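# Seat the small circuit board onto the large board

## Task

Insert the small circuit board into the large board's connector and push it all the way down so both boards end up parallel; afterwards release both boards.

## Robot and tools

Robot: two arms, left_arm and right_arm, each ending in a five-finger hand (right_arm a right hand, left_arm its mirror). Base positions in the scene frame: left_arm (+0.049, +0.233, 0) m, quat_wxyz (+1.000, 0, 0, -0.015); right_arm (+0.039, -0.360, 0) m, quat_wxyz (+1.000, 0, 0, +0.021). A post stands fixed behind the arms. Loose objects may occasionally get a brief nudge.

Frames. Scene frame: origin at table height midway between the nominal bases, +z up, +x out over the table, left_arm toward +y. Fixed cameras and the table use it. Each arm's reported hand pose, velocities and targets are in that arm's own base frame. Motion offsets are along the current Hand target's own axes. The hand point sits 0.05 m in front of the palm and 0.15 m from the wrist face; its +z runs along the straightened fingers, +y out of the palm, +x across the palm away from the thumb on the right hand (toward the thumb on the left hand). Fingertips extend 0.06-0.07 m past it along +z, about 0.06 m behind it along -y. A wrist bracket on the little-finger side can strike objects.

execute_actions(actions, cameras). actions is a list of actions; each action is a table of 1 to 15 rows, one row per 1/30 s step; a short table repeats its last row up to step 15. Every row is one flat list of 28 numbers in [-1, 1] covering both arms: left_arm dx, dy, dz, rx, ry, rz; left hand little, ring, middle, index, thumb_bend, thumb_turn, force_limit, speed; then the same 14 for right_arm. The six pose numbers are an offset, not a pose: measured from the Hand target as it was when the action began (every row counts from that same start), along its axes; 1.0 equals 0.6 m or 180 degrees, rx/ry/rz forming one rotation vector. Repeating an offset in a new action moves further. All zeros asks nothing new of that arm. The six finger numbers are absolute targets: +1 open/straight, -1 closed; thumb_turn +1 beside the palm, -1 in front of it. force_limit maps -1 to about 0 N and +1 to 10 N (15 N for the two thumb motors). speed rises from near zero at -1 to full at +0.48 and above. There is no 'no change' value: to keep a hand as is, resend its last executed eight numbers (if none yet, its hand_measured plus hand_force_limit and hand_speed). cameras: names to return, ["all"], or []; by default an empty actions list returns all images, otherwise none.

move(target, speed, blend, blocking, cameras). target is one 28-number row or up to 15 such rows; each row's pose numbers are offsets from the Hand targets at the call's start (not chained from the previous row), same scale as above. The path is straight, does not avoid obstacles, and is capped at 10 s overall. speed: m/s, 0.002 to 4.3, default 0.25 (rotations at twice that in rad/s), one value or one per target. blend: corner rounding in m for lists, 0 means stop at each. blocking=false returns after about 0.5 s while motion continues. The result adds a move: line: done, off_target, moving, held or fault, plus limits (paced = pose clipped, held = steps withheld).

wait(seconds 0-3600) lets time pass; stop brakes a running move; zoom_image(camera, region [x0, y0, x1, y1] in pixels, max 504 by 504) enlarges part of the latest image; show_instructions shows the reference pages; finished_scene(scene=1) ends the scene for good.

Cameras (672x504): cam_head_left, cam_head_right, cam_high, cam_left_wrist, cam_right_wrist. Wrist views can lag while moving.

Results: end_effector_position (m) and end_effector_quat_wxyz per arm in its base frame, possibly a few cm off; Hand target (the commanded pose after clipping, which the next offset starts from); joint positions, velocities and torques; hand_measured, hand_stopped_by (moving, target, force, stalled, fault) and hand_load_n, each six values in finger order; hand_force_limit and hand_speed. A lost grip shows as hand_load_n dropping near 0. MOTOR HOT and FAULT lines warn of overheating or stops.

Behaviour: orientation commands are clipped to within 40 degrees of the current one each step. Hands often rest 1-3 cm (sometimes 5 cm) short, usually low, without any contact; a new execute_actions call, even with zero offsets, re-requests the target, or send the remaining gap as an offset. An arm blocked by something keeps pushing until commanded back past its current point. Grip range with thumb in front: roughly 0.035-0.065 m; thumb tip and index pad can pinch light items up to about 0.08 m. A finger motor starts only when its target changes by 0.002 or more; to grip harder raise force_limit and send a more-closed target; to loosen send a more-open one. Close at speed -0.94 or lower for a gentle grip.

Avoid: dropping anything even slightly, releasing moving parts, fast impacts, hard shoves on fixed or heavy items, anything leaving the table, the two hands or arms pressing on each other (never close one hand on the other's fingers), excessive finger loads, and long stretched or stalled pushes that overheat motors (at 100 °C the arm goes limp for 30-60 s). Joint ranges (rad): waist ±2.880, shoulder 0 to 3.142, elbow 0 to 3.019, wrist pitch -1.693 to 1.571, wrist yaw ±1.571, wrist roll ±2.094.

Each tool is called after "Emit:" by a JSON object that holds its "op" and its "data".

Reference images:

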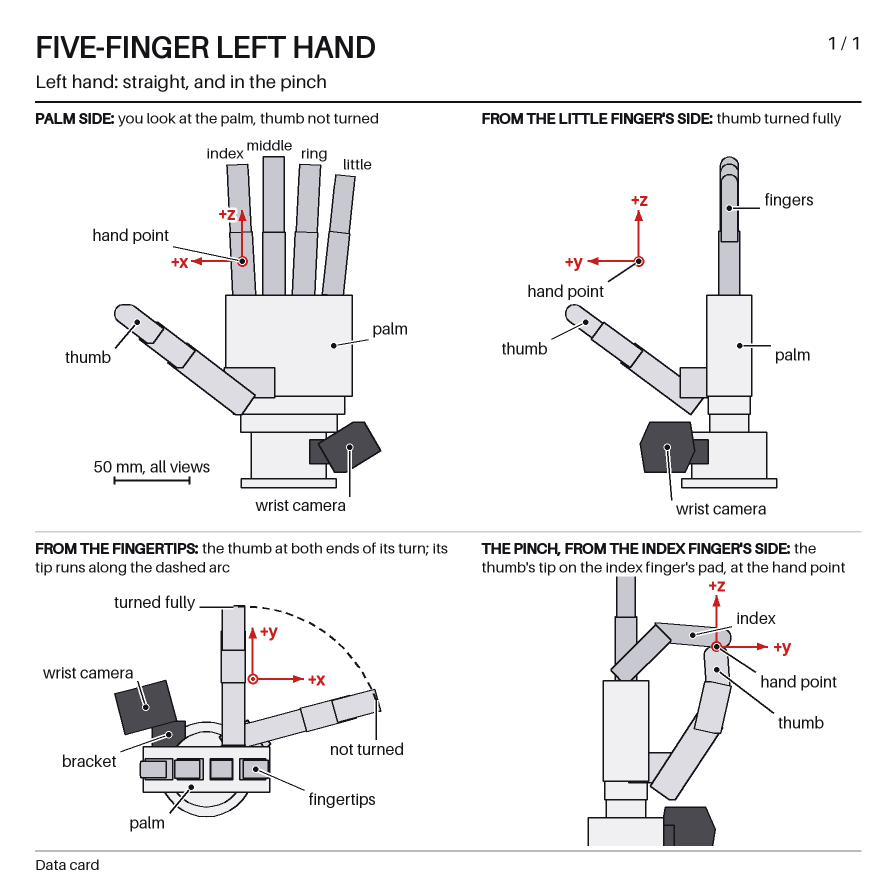

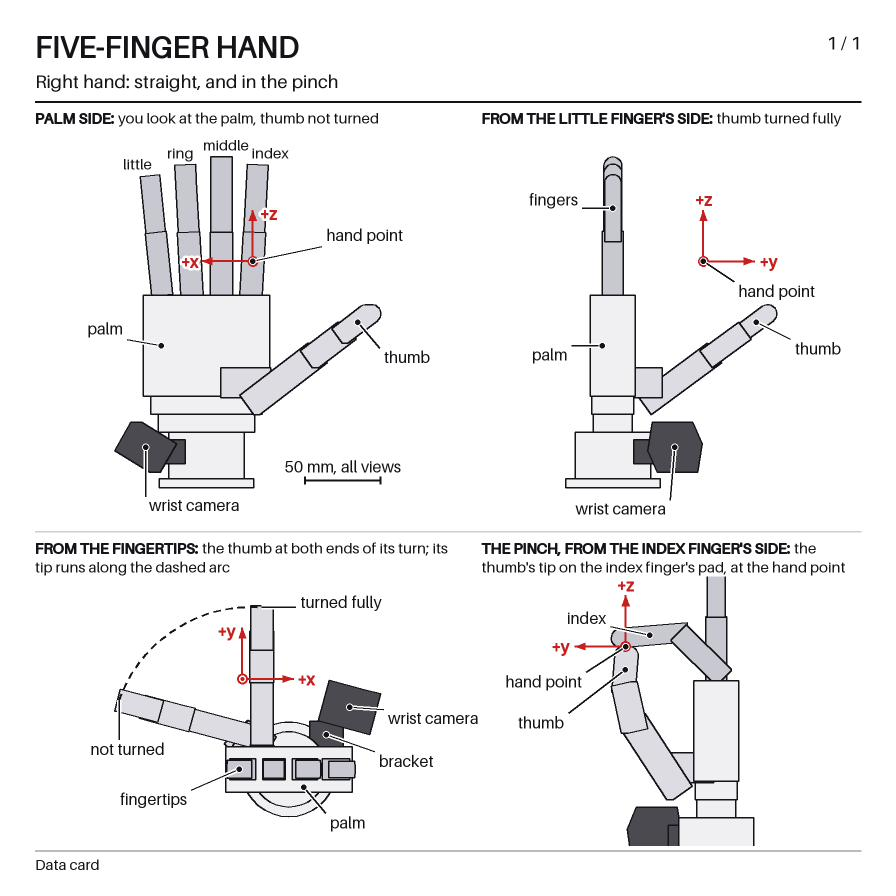

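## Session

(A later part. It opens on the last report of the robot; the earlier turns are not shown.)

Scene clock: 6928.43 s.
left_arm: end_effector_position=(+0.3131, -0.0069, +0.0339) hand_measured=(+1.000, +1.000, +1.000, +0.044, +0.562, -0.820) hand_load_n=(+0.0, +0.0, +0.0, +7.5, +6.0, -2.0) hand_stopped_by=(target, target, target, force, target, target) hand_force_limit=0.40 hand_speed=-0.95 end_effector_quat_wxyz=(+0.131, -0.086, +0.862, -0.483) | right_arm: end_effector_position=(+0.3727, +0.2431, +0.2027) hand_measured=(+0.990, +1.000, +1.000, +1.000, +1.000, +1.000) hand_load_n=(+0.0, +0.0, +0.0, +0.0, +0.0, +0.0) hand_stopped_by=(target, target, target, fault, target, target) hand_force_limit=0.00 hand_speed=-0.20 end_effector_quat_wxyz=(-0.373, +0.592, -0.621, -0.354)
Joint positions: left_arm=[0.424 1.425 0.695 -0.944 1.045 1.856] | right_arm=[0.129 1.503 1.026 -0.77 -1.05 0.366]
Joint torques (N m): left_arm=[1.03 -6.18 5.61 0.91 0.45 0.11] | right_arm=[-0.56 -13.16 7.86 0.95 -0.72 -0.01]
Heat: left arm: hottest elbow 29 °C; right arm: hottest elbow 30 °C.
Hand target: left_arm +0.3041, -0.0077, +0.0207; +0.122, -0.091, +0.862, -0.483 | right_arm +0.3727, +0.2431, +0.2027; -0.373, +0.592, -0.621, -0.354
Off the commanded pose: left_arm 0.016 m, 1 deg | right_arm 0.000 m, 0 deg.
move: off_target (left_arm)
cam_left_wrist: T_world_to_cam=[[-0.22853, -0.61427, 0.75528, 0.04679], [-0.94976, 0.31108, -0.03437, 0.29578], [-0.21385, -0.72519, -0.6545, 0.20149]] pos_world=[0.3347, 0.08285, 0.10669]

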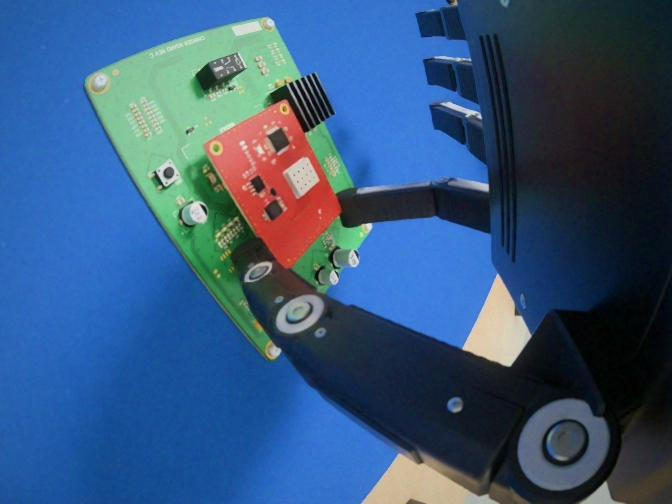

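Emit:
{"op": "zoom_image", "data": {"camera": "cam_left_wrist", "region": [190, 135, 230, 165]}}

Emit:
{"op": "zoom_image", "data": {"camera": "cam_left_wrist", "region": [265, 88, 305, 118]}}

Emit:
{"op": "zoom_image", "data": {"camera": "cam_left_wrist", "region": [325, 195, 365, 225]}}

Emit:
{"op": "zoom_image", "data": {"camera": "cam_left_wrist", "region": [260, 240, 320, 285]}}

Emit:
{"op": "zoom_image", "data": {"camera": "cam_left_wrist", "region": [210, 225, 270, 270]}}

Emit:
{"op": "wait", "data": {"seconds": 0.1, "cameras": ["cam_right_wrist", "cam_head_left", "cam_head_right", "cam_high"]}}

Scaled by 12.600 from the camera's image (finer frame: 960x720).

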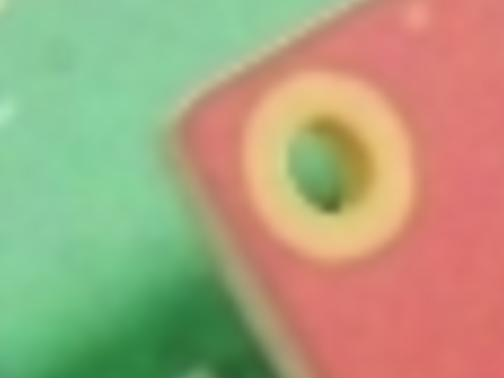

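Scaled by 12.600 from the camera's image (finer frame: 960x720).

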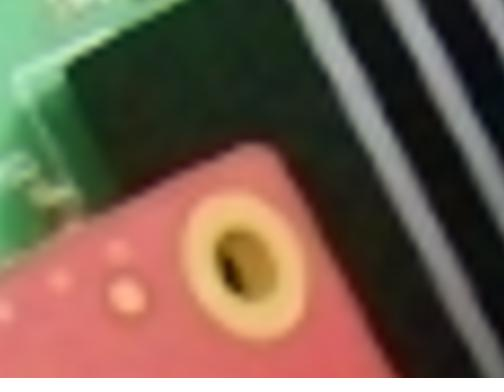

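Scaled by 12.600 from the camera's image (finer frame: 960x720).

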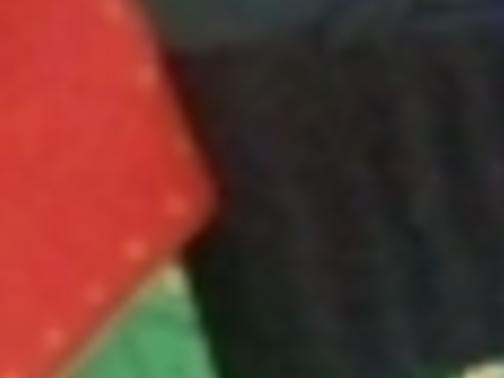

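Scaled by 8.400 from the camera's image (finer frame: 960x720).

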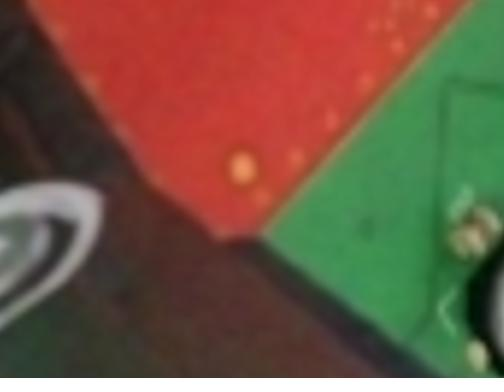

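Scaled by 8.400 from the camera's image (finer frame: 960x720).

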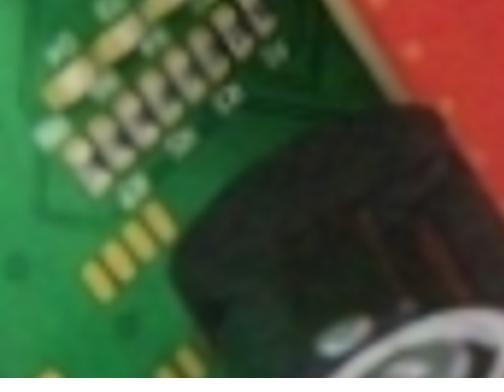

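Scene clock: 6947.03 s.
left_arm: end_effector_position=(+0.3131, -0.0069, +0.0339) hand_measured=(+1.000, +1.000, +1.000, +0.044, +0.562, -0.820) hand_load_n=(+0.0, +0.0, +0.0, +7.0, +6.0, -2.0) hand_stopped_by=(target, target, target, force, target, target) hand_force_limit=0.40 hand_speed=-0.95 end_effector_quat_wxyz=(+0.131, -0.086, +0.862, -0.483) | right_arm: end_effector_position=(+0.3727, +0.2431, +0.2027) hand_measured=(+0.990, +1.000, +1.000, +1.000, +1.000, +1.000) hand_load_n=(+0.0, +0.0, +0.0, +0.0, +0.0, +0.0) hand_stopped_by=(target, target, target, fault, target, target) hand_force_limit=0.00 hand_speed=-0.20 end_effector_quat_wxyz=(-0.373, +0.592, -0.621, -0.354)
Joint positions: left_arm=[0.424 1.425 0.695 -0.944 1.045 1.856] | right_arm=[0.129 1.503 1.026 -0.77 -1.05 0.366]
Joint torques (N m): left_arm=[0.32 -6.65 5.78 0.96 0.47 0.12] | right_arm=[-0.26 -13.04 7.87 1.1 -0.71 -0.01]
Heat: left arm: hottest elbow 30 °C; right arm: hottest elbow 30 °C.
Hand target: left_arm +0.3041, -0.0077, +0.0207; +0.122, -0.091, +0.862, -0.483 | right_arm +0.3727, +0.2431, +0.2027; -0.373, +0.592, -0.621, -0.354
Off the commanded pose: left_arm 0.016 m, 1 deg | right_arm 0.000 m, 0 deg.
wait: 0.10 s; at rest from the start
cam_right_wrist: T_world_to_cam=[[-0.9804, -0.04041, -0.19285, 0.41766], [-0.19302, 0.00012, 0.9812, -0.1242], [-0.03963, 0.99918, -0.00792, -0.11447]] pos_world=[0.38096, 0.13127, 0.2015]
Images, in order (width x height): cam_head_left 672x504, cam_head_right 672x504, cam_high 672x504, cam_right_wrist 672x504.

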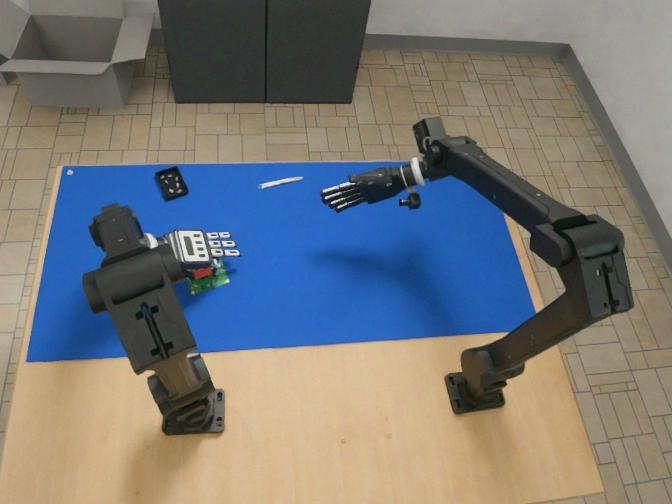

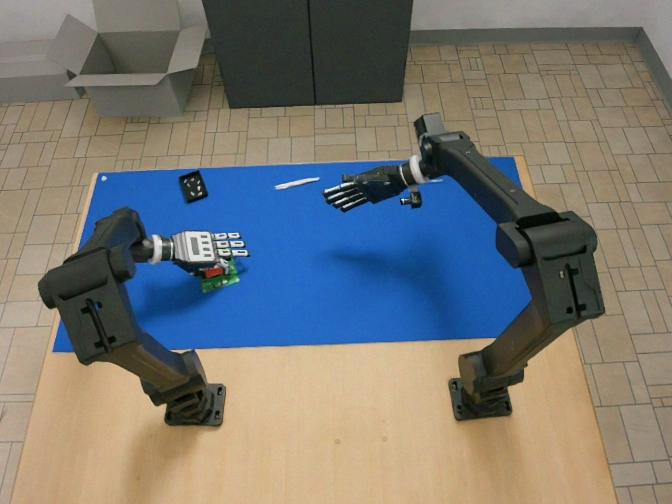

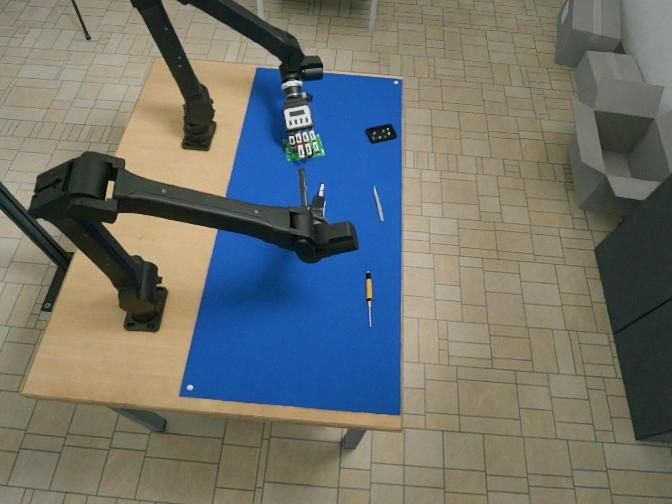

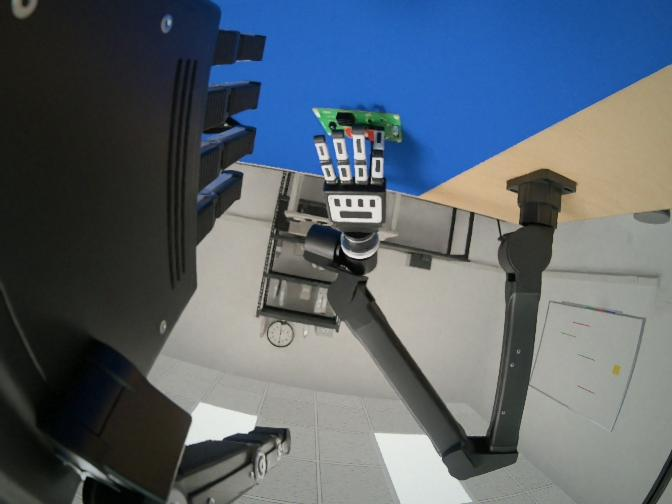

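Emit:
{"op": "zoom_image", "data": {"camera": "cam_right_wrist", "region": [300, 90, 420, 180]}}

Emit:
{"op": "zoom_image", "data": {"camera": "cam_right_wrist", "region": [330, 105, 390, 150]}}

Scaled by 4.200 from the camera's image (finer frame: 960x720).

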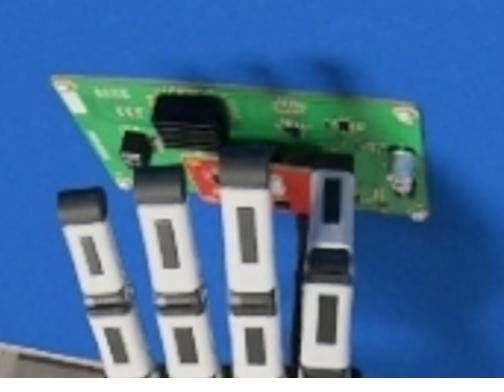

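Scaled by 8.400 from the camera's image (finer frame: 960x720).

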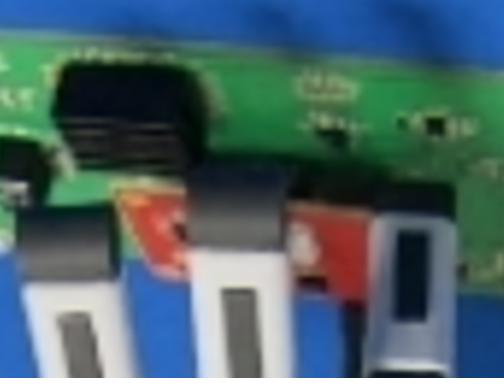

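Emit:
{"op": "move", "data": {"target": [-0.01255,-0.01605,-0.01089,-0.00168,-0.00671,0.0118,1,1,1,0.0,0.56,-0.82,0.4,-0.95,0,0,0,0,0,0,0.99,1,1,1,1,1,0,-0.2], "speed": 0.02, "cameras": ["cam_left_wrist"]}}

Emit:
{"op": "zoom_image", "data": {"camera": "cam_left_wrist", "region": [170, 130, 210, 160]}}

Emit:
{"op": "zoom_image", "data": {"camera": "cam_left_wrist", "region": [240, 80, 280, 110]}}

Emit:
{"op": "zoom_image", "data": {"camera": "cam_left_wrist", "region": [60, 40, 140, 100]}}

Emit:
{"op": "zoom_image", "data": {"camera": "cam_left_wrist", "region": [220, 300, 300, 360]}}

Emit:
{"op": "zoom_image", "data": {"camera": "cam_left_wrist", "region": [190, 135, 230, 165]}}

Emit:
{"op": "zoom_image", "data": {"camera": "cam_left_wrist", "region": [265, 88, 305, 118]}}

Emit:
{"op": "zoom_image", "data": {"camera": "cam_left_wrist", "region": [325, 195, 365, 225]}}

Scene clock: 6991.77 s.
left_arm: end_effector_position=(+0.3134, -0.0062, +0.0350) hand_measured=(+1.000, +1.000, +1.000, +0.044, +0.562, -0.820) hand_load_n=(-0.5, +0.0, -0.5, +7.0, +7.0, -1.5) hand_stopped_by=(target, target, target, force, target, target) hand_force_limit=0.40 hand_speed=-0.95 end_effector_quat_wxyz=(+0.133, -0.084, +0.863, -0.481) | right_arm: end_effector_position=(+0.3727, +0.2431, +0.2027) hand_measured=(+0.990, +1.000, +1.000, +1.000, +1.000, +1.000) hand_load_n=(-0.5, +0.0, +0.0, +0.0, -0.5, +0.0) hand_stopped_by=(target, target, target, fault, target, target) hand_force_limit=0.00 hand_speed=-0.20 end_effector_quat_wxyz=(-0.373, +0.592, -0.621, -0.354)
Joint positions: left_arm=[0.424 1.419 0.695 -0.944 1.042 1.857] | right_arm=[0.129 1.503 1.026 -0.77 -1.05 0.366]
Joint torques (N m): left_arm=[0.85 -8.82 6.16 0.69 0.58 0.13] | right_arm=[-0.67 -13.16 7.92 1.01 -0.68 0]
Heat: left arm: hottest elbow 29 °C; right arm: hottest elbow 30 °C.
Hand target: left_arm +0.3097, -0.0052, +0.0331; +0.139, -0.081, +0.864, -0.478 | right_arm +0.3727, +0.2431, +0.2027; -0.373, +0.592, -0.621, -0.354
Off the commanded pose: left_arm 0.004 m, 1 deg | right_arm 0.000 m, 0 deg.
move: done
cam_left_wrist: T_world_to_cam=[[-0.23261, -0.61858, 0.7505, 0.04794], [-0.94937, 0.31197, -0.03711, 0.29593], [-0.21118, -0.72113, -0.65982, 0.20219]] pos_world=[0.3348, 0.08314, 0.10841]

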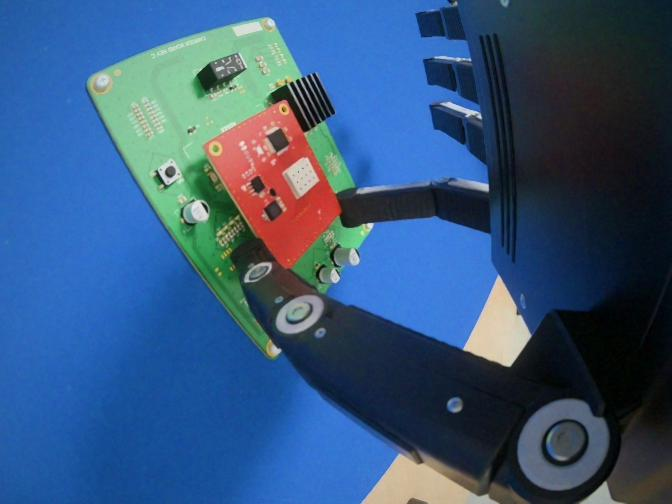

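Scaled by 12.600 from the camera's image (finer frame: 960x720).

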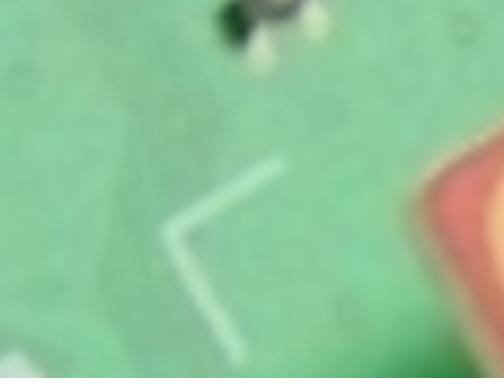

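Scaled by 12.600 from the camera's image (finer frame: 960x720).

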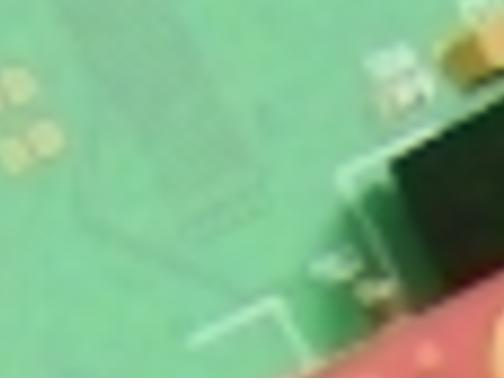

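Scaled by 6.300 from the camera's image (finer frame: 960x720).

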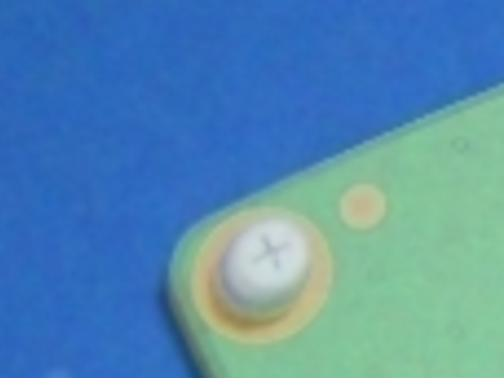

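Scaled by 6.300 from the camera's image (finer frame: 960x720).

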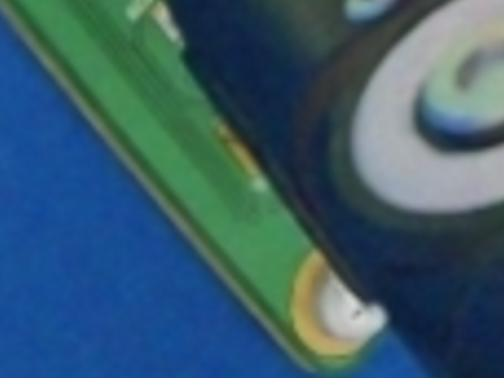

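Scaled by 12.600 from the camera's image (finer frame: 960x720).

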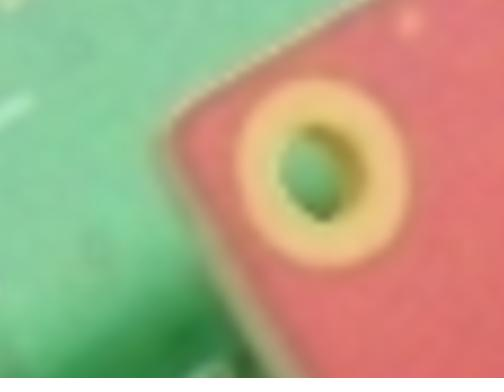

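Scaled by 12.600 from the camera's image (finer frame: 960x720).

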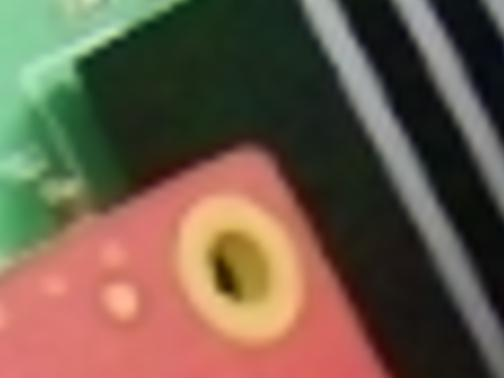

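Scaled by 12.600 from the camera's image (finer frame: 960x720).

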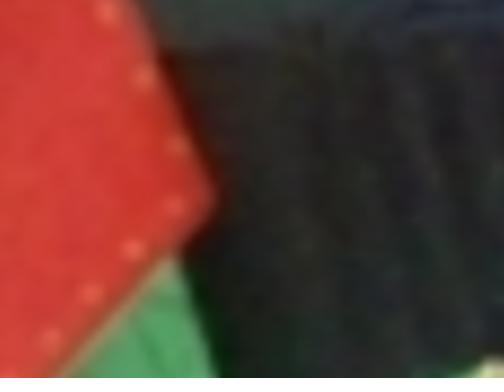

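Emit:
{"op": "move", "data": {"target": [0.00377,-0.00255,-0.0009,0.00047,0.00187,-0.0033,1,1,1,0.0,0.56,-0.82,0.4,-0.95,0,0,0,0,0,0,0.99,1,1,1,1,1,0,-0.2], "speed": 0.02, "cameras": ["cam_left_wrist"]}}

Emit:
{"op": "zoom_image", "data": {"camera": "cam_left_wrist", "region": [170, 130, 210, 160]}}

Emit:
{"op": "zoom_image", "data": {"camera": "cam_left_wrist", "region": [240, 80, 280, 110]}}

Emit:
{"op": "zoom_image", "data": {"camera": "cam_left_wrist", "region": [60, 40, 140, 100]}}

Emit:
{"op": "zoom_image", "data": {"camera": "cam_left_wrist", "region": [190, 135, 230, 165]}}

Scene clock: 7089.53 s.
left_arm: end_effector_position=(+0.3136, -0.0061, +0.0354) hand_measured=(+1.000, +1.000, +1.000, +0.044, +0.562, -0.820) hand_load_n=(+0.0, +0.0, +0.0, +7.0, +7.0, -1.0) hand_stopped_by=(target, target, target, force, target, target) hand_force_limit=0.40 hand_speed=-0.95 end_effector_quat_wxyz=(+0.134, -0.083, +0.863, -0.480) | right_arm: end_effector_position=(+0.3727, +0.2431, +0.2027) hand_measured=(+0.990, +1.000, +1.000, +1.000, +1.000, +1.000) hand_load_n=(+0.0, +0.0, +0.0, +0.0, +0.0, +0.0) hand_stopped_by=(target, target, target, fault, target, target) hand_force_limit=0.00 hand_speed=-0.20 end_effector_quat_wxyz=(-0.373, +0.592, -0.621, -0.354)
Joint positions: left_arm=[0.424 1.418 0.695 -0.944 1.042 1.857] | right_arm=[0.129 1.503 1.026 -0.77 -1.05 0.366]
Joint torques (N m): left_arm=[1.38 -8.59 6.43 0.38 0.56 0.14] | right_arm=[-0.5 -12.98 7.9 1.05 -0.68 -0.03]
Heat: left arm: hottest elbow 30 °C; right arm: hottest elbow 30 °C.
Hand target: left_arm +0.3074, -0.0063, +0.0343; +0.135, -0.083, +0.863, -0.479 | right_arm +0.3727, +0.2431, +0.2027; -0.373, +0.592, -0.621, -0.354
Off the commanded pose: left_arm 0.006 m, 0 deg | right_arm 0.000 m, 0 deg.
move: done
cam_left_wrist: T_world_to_cam=[[-0.234, -0.61906, 0.74967, 0.04816], [-0.94923, 0.31222, -0.03846, 0.29603], [-0.21026, -0.72061, -0.66069, 0.20226]] pos_world=[0.33479, 0.08314, 0.10891]

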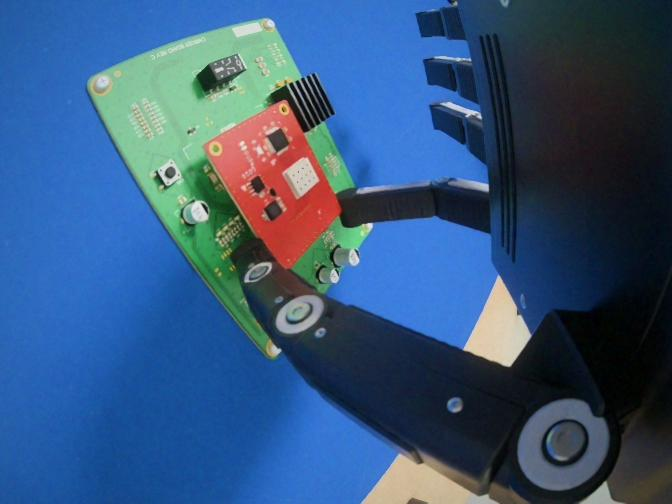

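Scaled by 12.600 from the camera's image (finer frame: 960x720).

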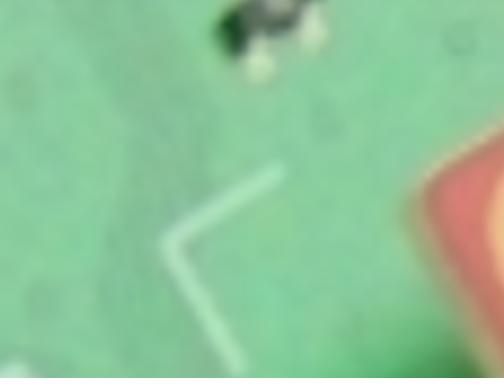

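Scaled by 12.600 from the camera's image (finer frame: 960x720).

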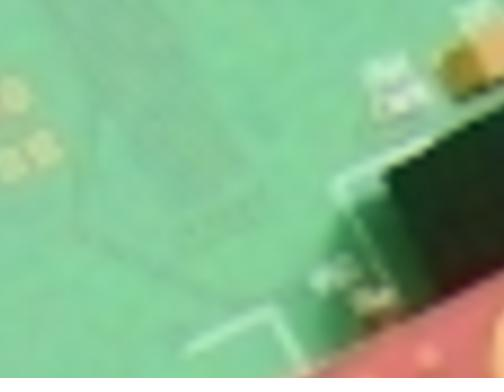

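Scaled by 6.300 from the camera's image (finer frame: 960x720).

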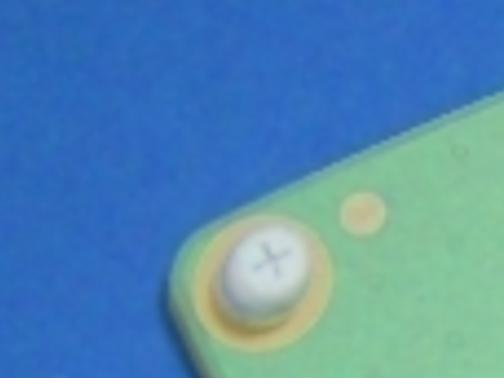

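Scaled by 12.600 from the camera's image (finer frame: 960x720).

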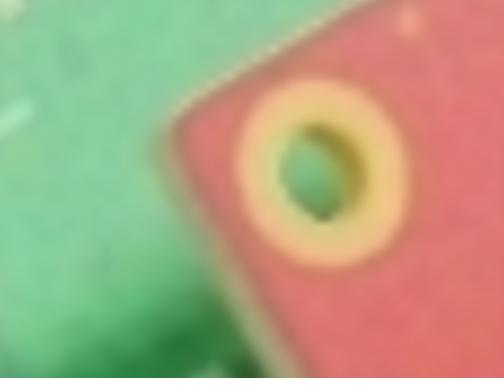

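Emit:
{"op": "move", "data": {"target": [0.00314,-0.00212,-0.00075,0.00039,0.00156,-0.00275,1,1,1,0.0,0.56,-0.82,0.4,-0.95,0,0,0,0,0,0,0.99,1,1,1,1,1,0,-0.2], "speed": 0.02, "cameras": ["cam_left_wrist"]}}

Emit:
{"op": "zoom_image", "data": {"camera": "cam_left_wrist", "region": [170, 130, 210, 160]}}

Emit:
{"op": "zoom_image", "data": {"camera": "cam_left_wrist", "region": [240, 80, 280, 110]}}

Emit:
{"op": "zoom_image", "data": {"camera": "cam_left_wrist", "region": [60, 40, 140, 100]}}

Scene clock: 7096.43 s.
left_arm: end_effector_position=(+0.3125, -0.0065, +0.0358) hand_measured=(+1.000, +1.000, +1.000, +0.044, +0.562, -0.820) hand_load_n=(+0.0, +0.0, +0.0, +7.0, +7.0, -1.0) hand_stopped_by=(target, target, target, force, target, target) hand_force_limit=0.40 hand_speed=-0.95 end_effector_quat_wxyz=(+0.132, -0.084, +0.863, -0.481) | right_arm: end_effector_position=(+0.3727, +0.2431, +0.2027) hand_measured=(+0.990, +1.000, +1.000, +1.000, +1.000, +1.000) hand_load_n=(+0.0, +0.0, +0.0, +0.0, +0.0, +0.0) hand_stopped_by=(target, target, target, fault, target, target) hand_force_limit=0.00 hand_speed=-0.20 end_effector_quat_wxyz=(-0.373, +0.592, -0.621, -0.354)
Joint positions: left_arm=[0.424 1.417 0.695 -0.949 1.041 1.857] | right_arm=[0.129 1.503 1.026 -0.77 -1.05 0.366]
Joint torques (N m): left_arm=[0.03 -9.52 6.53 -0.01 0.6 0.13] | right_arm=[-0.32 -12.86 7.95 0.99 -0.72 -0.01]
Heat: left arm: hottest elbow 30 °C; right arm: hottest elbow 30 °C.
Hand target: left_arm +0.3056, -0.0070, +0.0353; +0.131, -0.086, +0.863, -0.480 | right_arm +0.3727, +0.2431, +0.2027; -0.373, +0.592, -0.621, -0.354
Off the commanded pose: left_arm 0.007 m, 0 deg | right_arm 0.000 m, 0 deg.
move: done
cam_left_wrist: T_world_to_cam=[[-0.23107, -0.61798, 0.75147, 0.04641], [-0.94936, 0.31223, -0.03515, 0.29515], [-0.21291, -0.72153, -0.65883, 0.20278]] pos_world=[0.3341, 0.08284, 0.1091]

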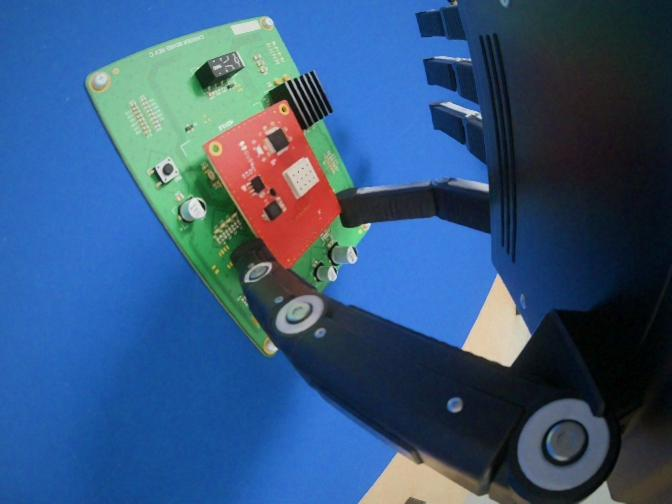

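Scaled by 12.600 from the camera's image (finer frame: 960x720).

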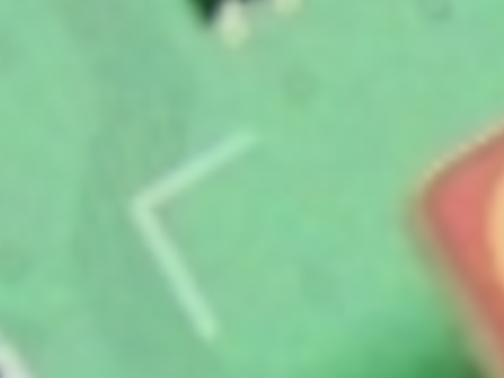

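Scaled by 12.600 from the camera's image (finer frame: 960x720).

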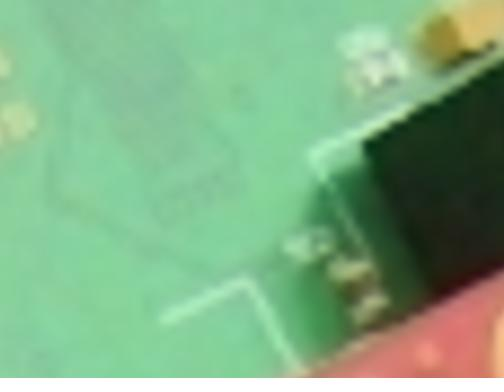

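Scaled by 6.300 from the camera's image (finer frame: 960x720).

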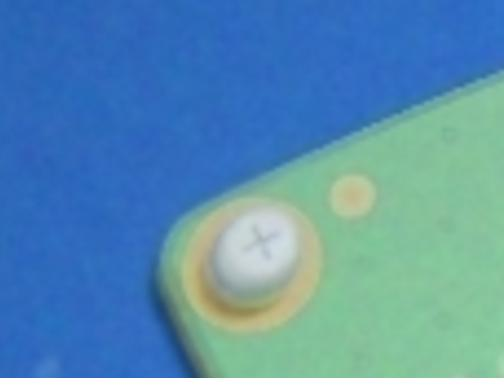

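Emit:
{"op": "move", "data": {"target": [0.00743,0.01303,0.00846,0.0014,0.00562,-0.00988,1,1,1,0.0,0.56,-0.82,0.4,-0.95,0,0,0,0,0,0,0.99,1,1,1,1,1,0,-0.2], "speed": 0.02, "cameras": ["cam_left_wrist"]}}

Emit:
{"op": "zoom_image", "data": {"camera": "cam_left_wrist", "region": [170, 130, 210, 160]}}

Emit:
{"op": "zoom_image", "data": {"camera": "cam_left_wrist", "region": [240, 80, 280, 110]}}

Emit:
{"op": "zoom_image", "data": {"camera": "cam_left_wrist", "region": [60, 40, 140, 100]}}

Emit:
{"op": "zoom_image", "data": {"camera": "cam_left_wrist", "region": [190, 135, 230, 165]}}

Scene clock: 7117.83 s.
left_arm: end_effector_position=(+0.3115, -0.0069, +0.0336) hand_measured=(+1.000, +1.000, +1.000, +0.044, +0.562, -0.820) hand_load_n=(+0.0, +0.0, +0.0, +7.0, +7.0, -1.0) hand_stopped_by=(target, target, target, force, target, target) hand_force_limit=0.40 hand_speed=-0.95 end_effector_quat_wxyz=(+0.128, -0.087, +0.862, -0.482) | right_arm: end_effector_position=(+0.3727, +0.2431, +0.2027) hand_measured=(+0.990, +1.000, +1.000, +1.000, +1.000, +1.000) hand_load_n=(+0.0, +0.0, +0.0, +0.0, -0.5, +0.0) hand_stopped_by=(target, target, target, fault, target, target) hand_force_limit=0.00 hand_speed=-0.20 end_effector_quat_wxyz=(-0.373, +0.592, -0.621, -0.354)
Joint positions: left_arm=[0.424 1.425 0.695 -0.95 1.041 1.857] | right_arm=[0.129 1.503 1.026 -0.77 -1.05 0.366]
Joint torques (N m): left_arm=[0.38 -6.24 6.5 0.17 0.61 0.11] | right_arm=[-0.5 -13.16 7.86 1.01 -0.71 0.01]
Heat: left arm: hottest elbow 30 °C; right arm: hottest elbow 30 °C.
Hand target: left_arm +0.3026, -0.0083, +0.0255; +0.115, -0.095, +0.862, -0.485 | right_arm +0.3727, +0.2431, +0.2027; -0.373, +0.592, -0.621, -0.354
Off the commanded pose: left_arm 0.012 m, 2 deg | right_arm 0.000 m, 0 deg.
move: off_target (left_arm)
cam_left_wrist: T_world_to_cam=[[-0.22429, -0.61552, 0.75553, 0.04539], [-0.94964, 0.31213, -0.02763, 0.29402], [-0.21882, -0.72368, -0.65453, 0.20254]] pos_world=[0.33371, 0.08274, 0.1064]

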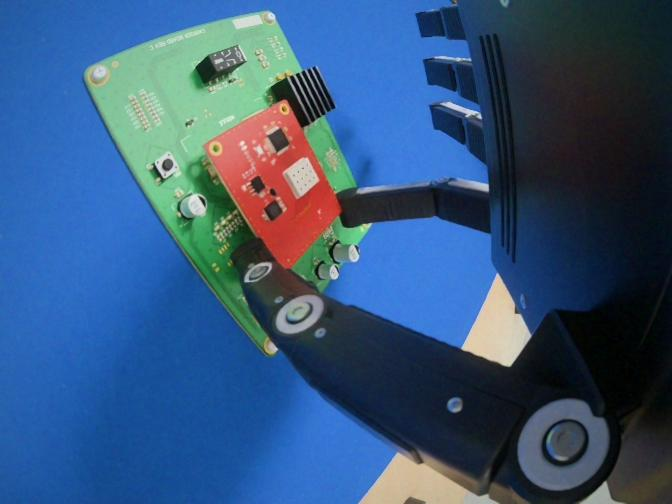

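Scaled by 12.600 from the camera's image (finer frame: 960x720).

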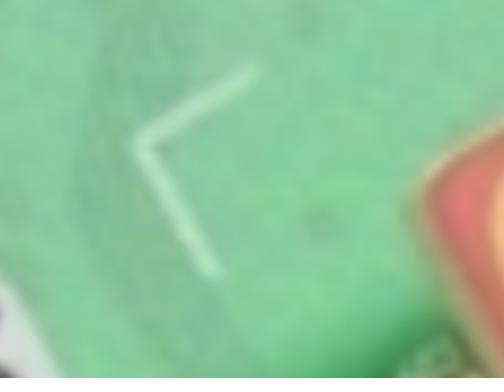

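Scaled by 12.600 from the camera's image (finer frame: 960x720).

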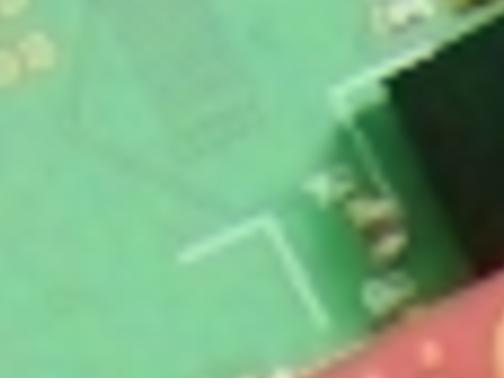

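Scaled by 6.300 from the camera's image (finer frame: 960x720).

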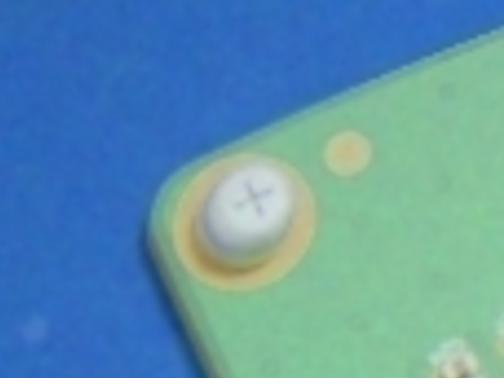

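Scaled by 12.600 from the camera's image (finer frame: 960x720).

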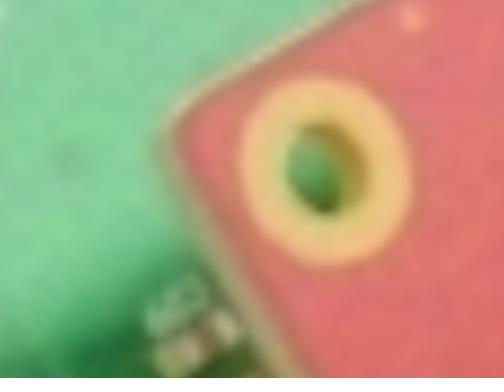

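Emit:
{"op": "move", "data": {"target": [-0.0039,0.00421,0.00184,-0.00039,-0.00156,0.00274,1,1,1,0.0,0.56,-0.82,0.4,-0.95,0,0,0,0,0,0,0.99,1,1,1,1,1,0,-0.2], "speed": 0.02, "cameras": ["cam_left_wrist"]}}

Emit:
{"op": "zoom_image", "data": {"camera": "cam_left_wrist", "region": [170, 130, 210, 160]}}

Emit:
{"op": "zoom_image", "data": {"camera": "cam_left_wrist", "region": [240, 80, 280, 110]}}

Emit:
{"op": "zoom_image", "data": {"camera": "cam_left_wrist", "region": [60, 40, 140, 100]}}

Emit:
{"op": "zoom_image", "data": {"camera": "cam_left_wrist", "region": [190, 135, 230, 165]}}

Emit:
{"op": "zoom_image", "data": {"camera": "cam_left_wrist", "region": [265, 88, 305, 118]}}

Scene clock: 7147.07 s.
left_arm: end_effector_position=(+0.3111, -0.0071, +0.0321) hand_measured=(+1.000, +1.000, +1.000, +0.044, +0.562, -0.820) hand_load_n=(+0.0, +0.0, +0.0, +7.0, +7.0, -1.5) hand_stopped_by=(target, target, target, force, target, target) hand_force_limit=0.40 hand_speed=-0.95 end_effector_quat_wxyz=(+0.126, -0.088, +0.862, -0.483) | right_arm: end_effector_position=(+0.3727, +0.2431, +0.2027) hand_measured=(+0.990, +1.000, +1.000, +1.000, +1.000, +1.000) hand_load_n=(+0.0, +0.0, +0.0, +0.0, +0.0, +0.0) hand_stopped_by=(target, target, target, fault, target, target) hand_force_limit=0.00 hand_speed=-0.20 end_effector_quat_wxyz=(-0.373, +0.592, -0.621, -0.354)
Joint positions: left_arm=[0.424 1.431 0.695 -0.95 1.041 1.858] | right_arm=[0.129 1.503 1.026 -0.77 -1.05 0.366]
Joint torques (N m): left_arm=[0.09 -6.59 6.27 0.96 0.61 0.07] | right_arm=[-0.44 -13.45 7.82 1.07 -0.71 0]
Heat: left arm: hottest elbow 30 °C; right arm: hottest elbow 30 °C.
Hand target: left_arm +0.3051, -0.0073, +0.0230; +0.120, -0.092, +0.862, -0.484 | right_arm +0.3727, +0.2431, +0.2027; -0.373, +0.592, -0.621, -0.354
Off the commanded pose: left_arm 0.011 m, 1 deg | right_arm 0.000 m, 0 deg.
move: off_target (left_arm)
cam_left_wrist: T_world_to_cam=[[-0.22143, -0.61391, 0.75768, 0.04536], [-0.94956, 0.31267, -0.02417, 0.29347], [-0.22206, -0.72481, -0.65217, 0.2022]] pos_world=[0.33361, 0.08265, 0.10459]

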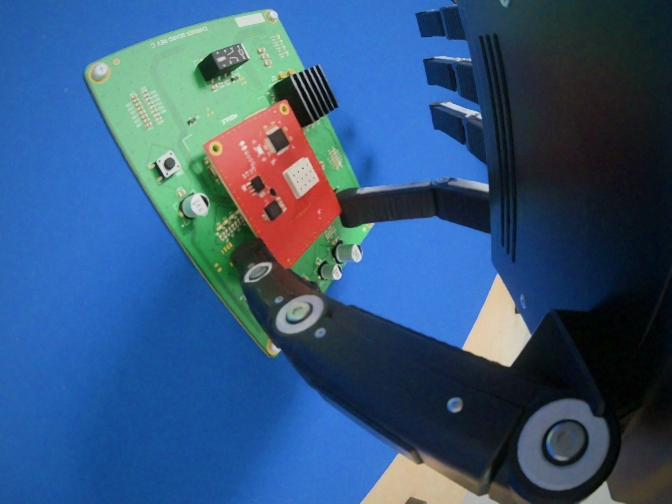

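Scaled by 12.600 from the camera's image (finer frame: 960x720).

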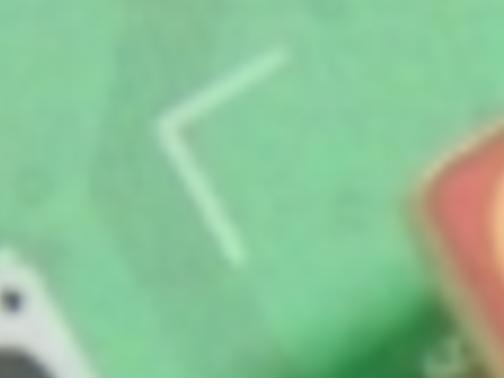

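Scaled by 12.600 from the camera's image (finer frame: 960x720).

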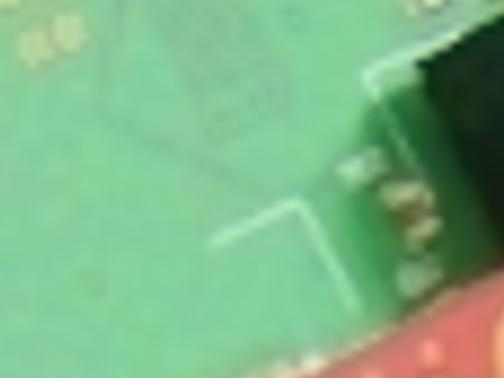

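Scaled by 6.300 from the camera's image (finer frame: 960x720).

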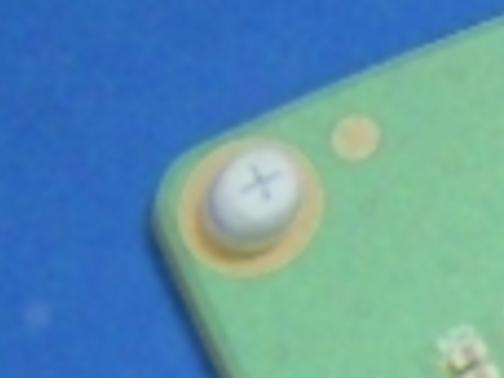

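Scaled by 12.600 from the camera's image (finer frame: 960x720).

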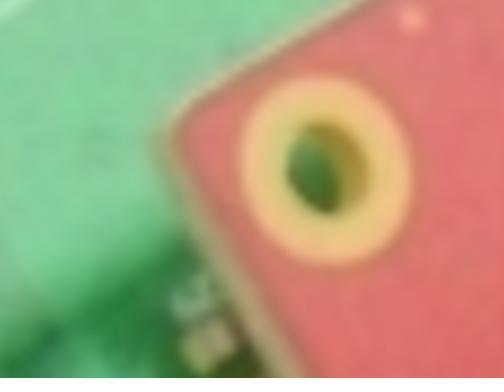

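Scaled by 12.600 from the camera's image (finer frame: 960x720).

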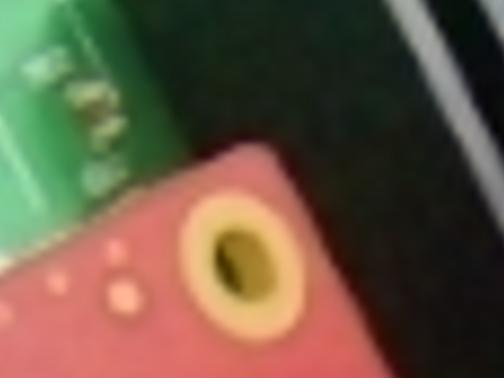

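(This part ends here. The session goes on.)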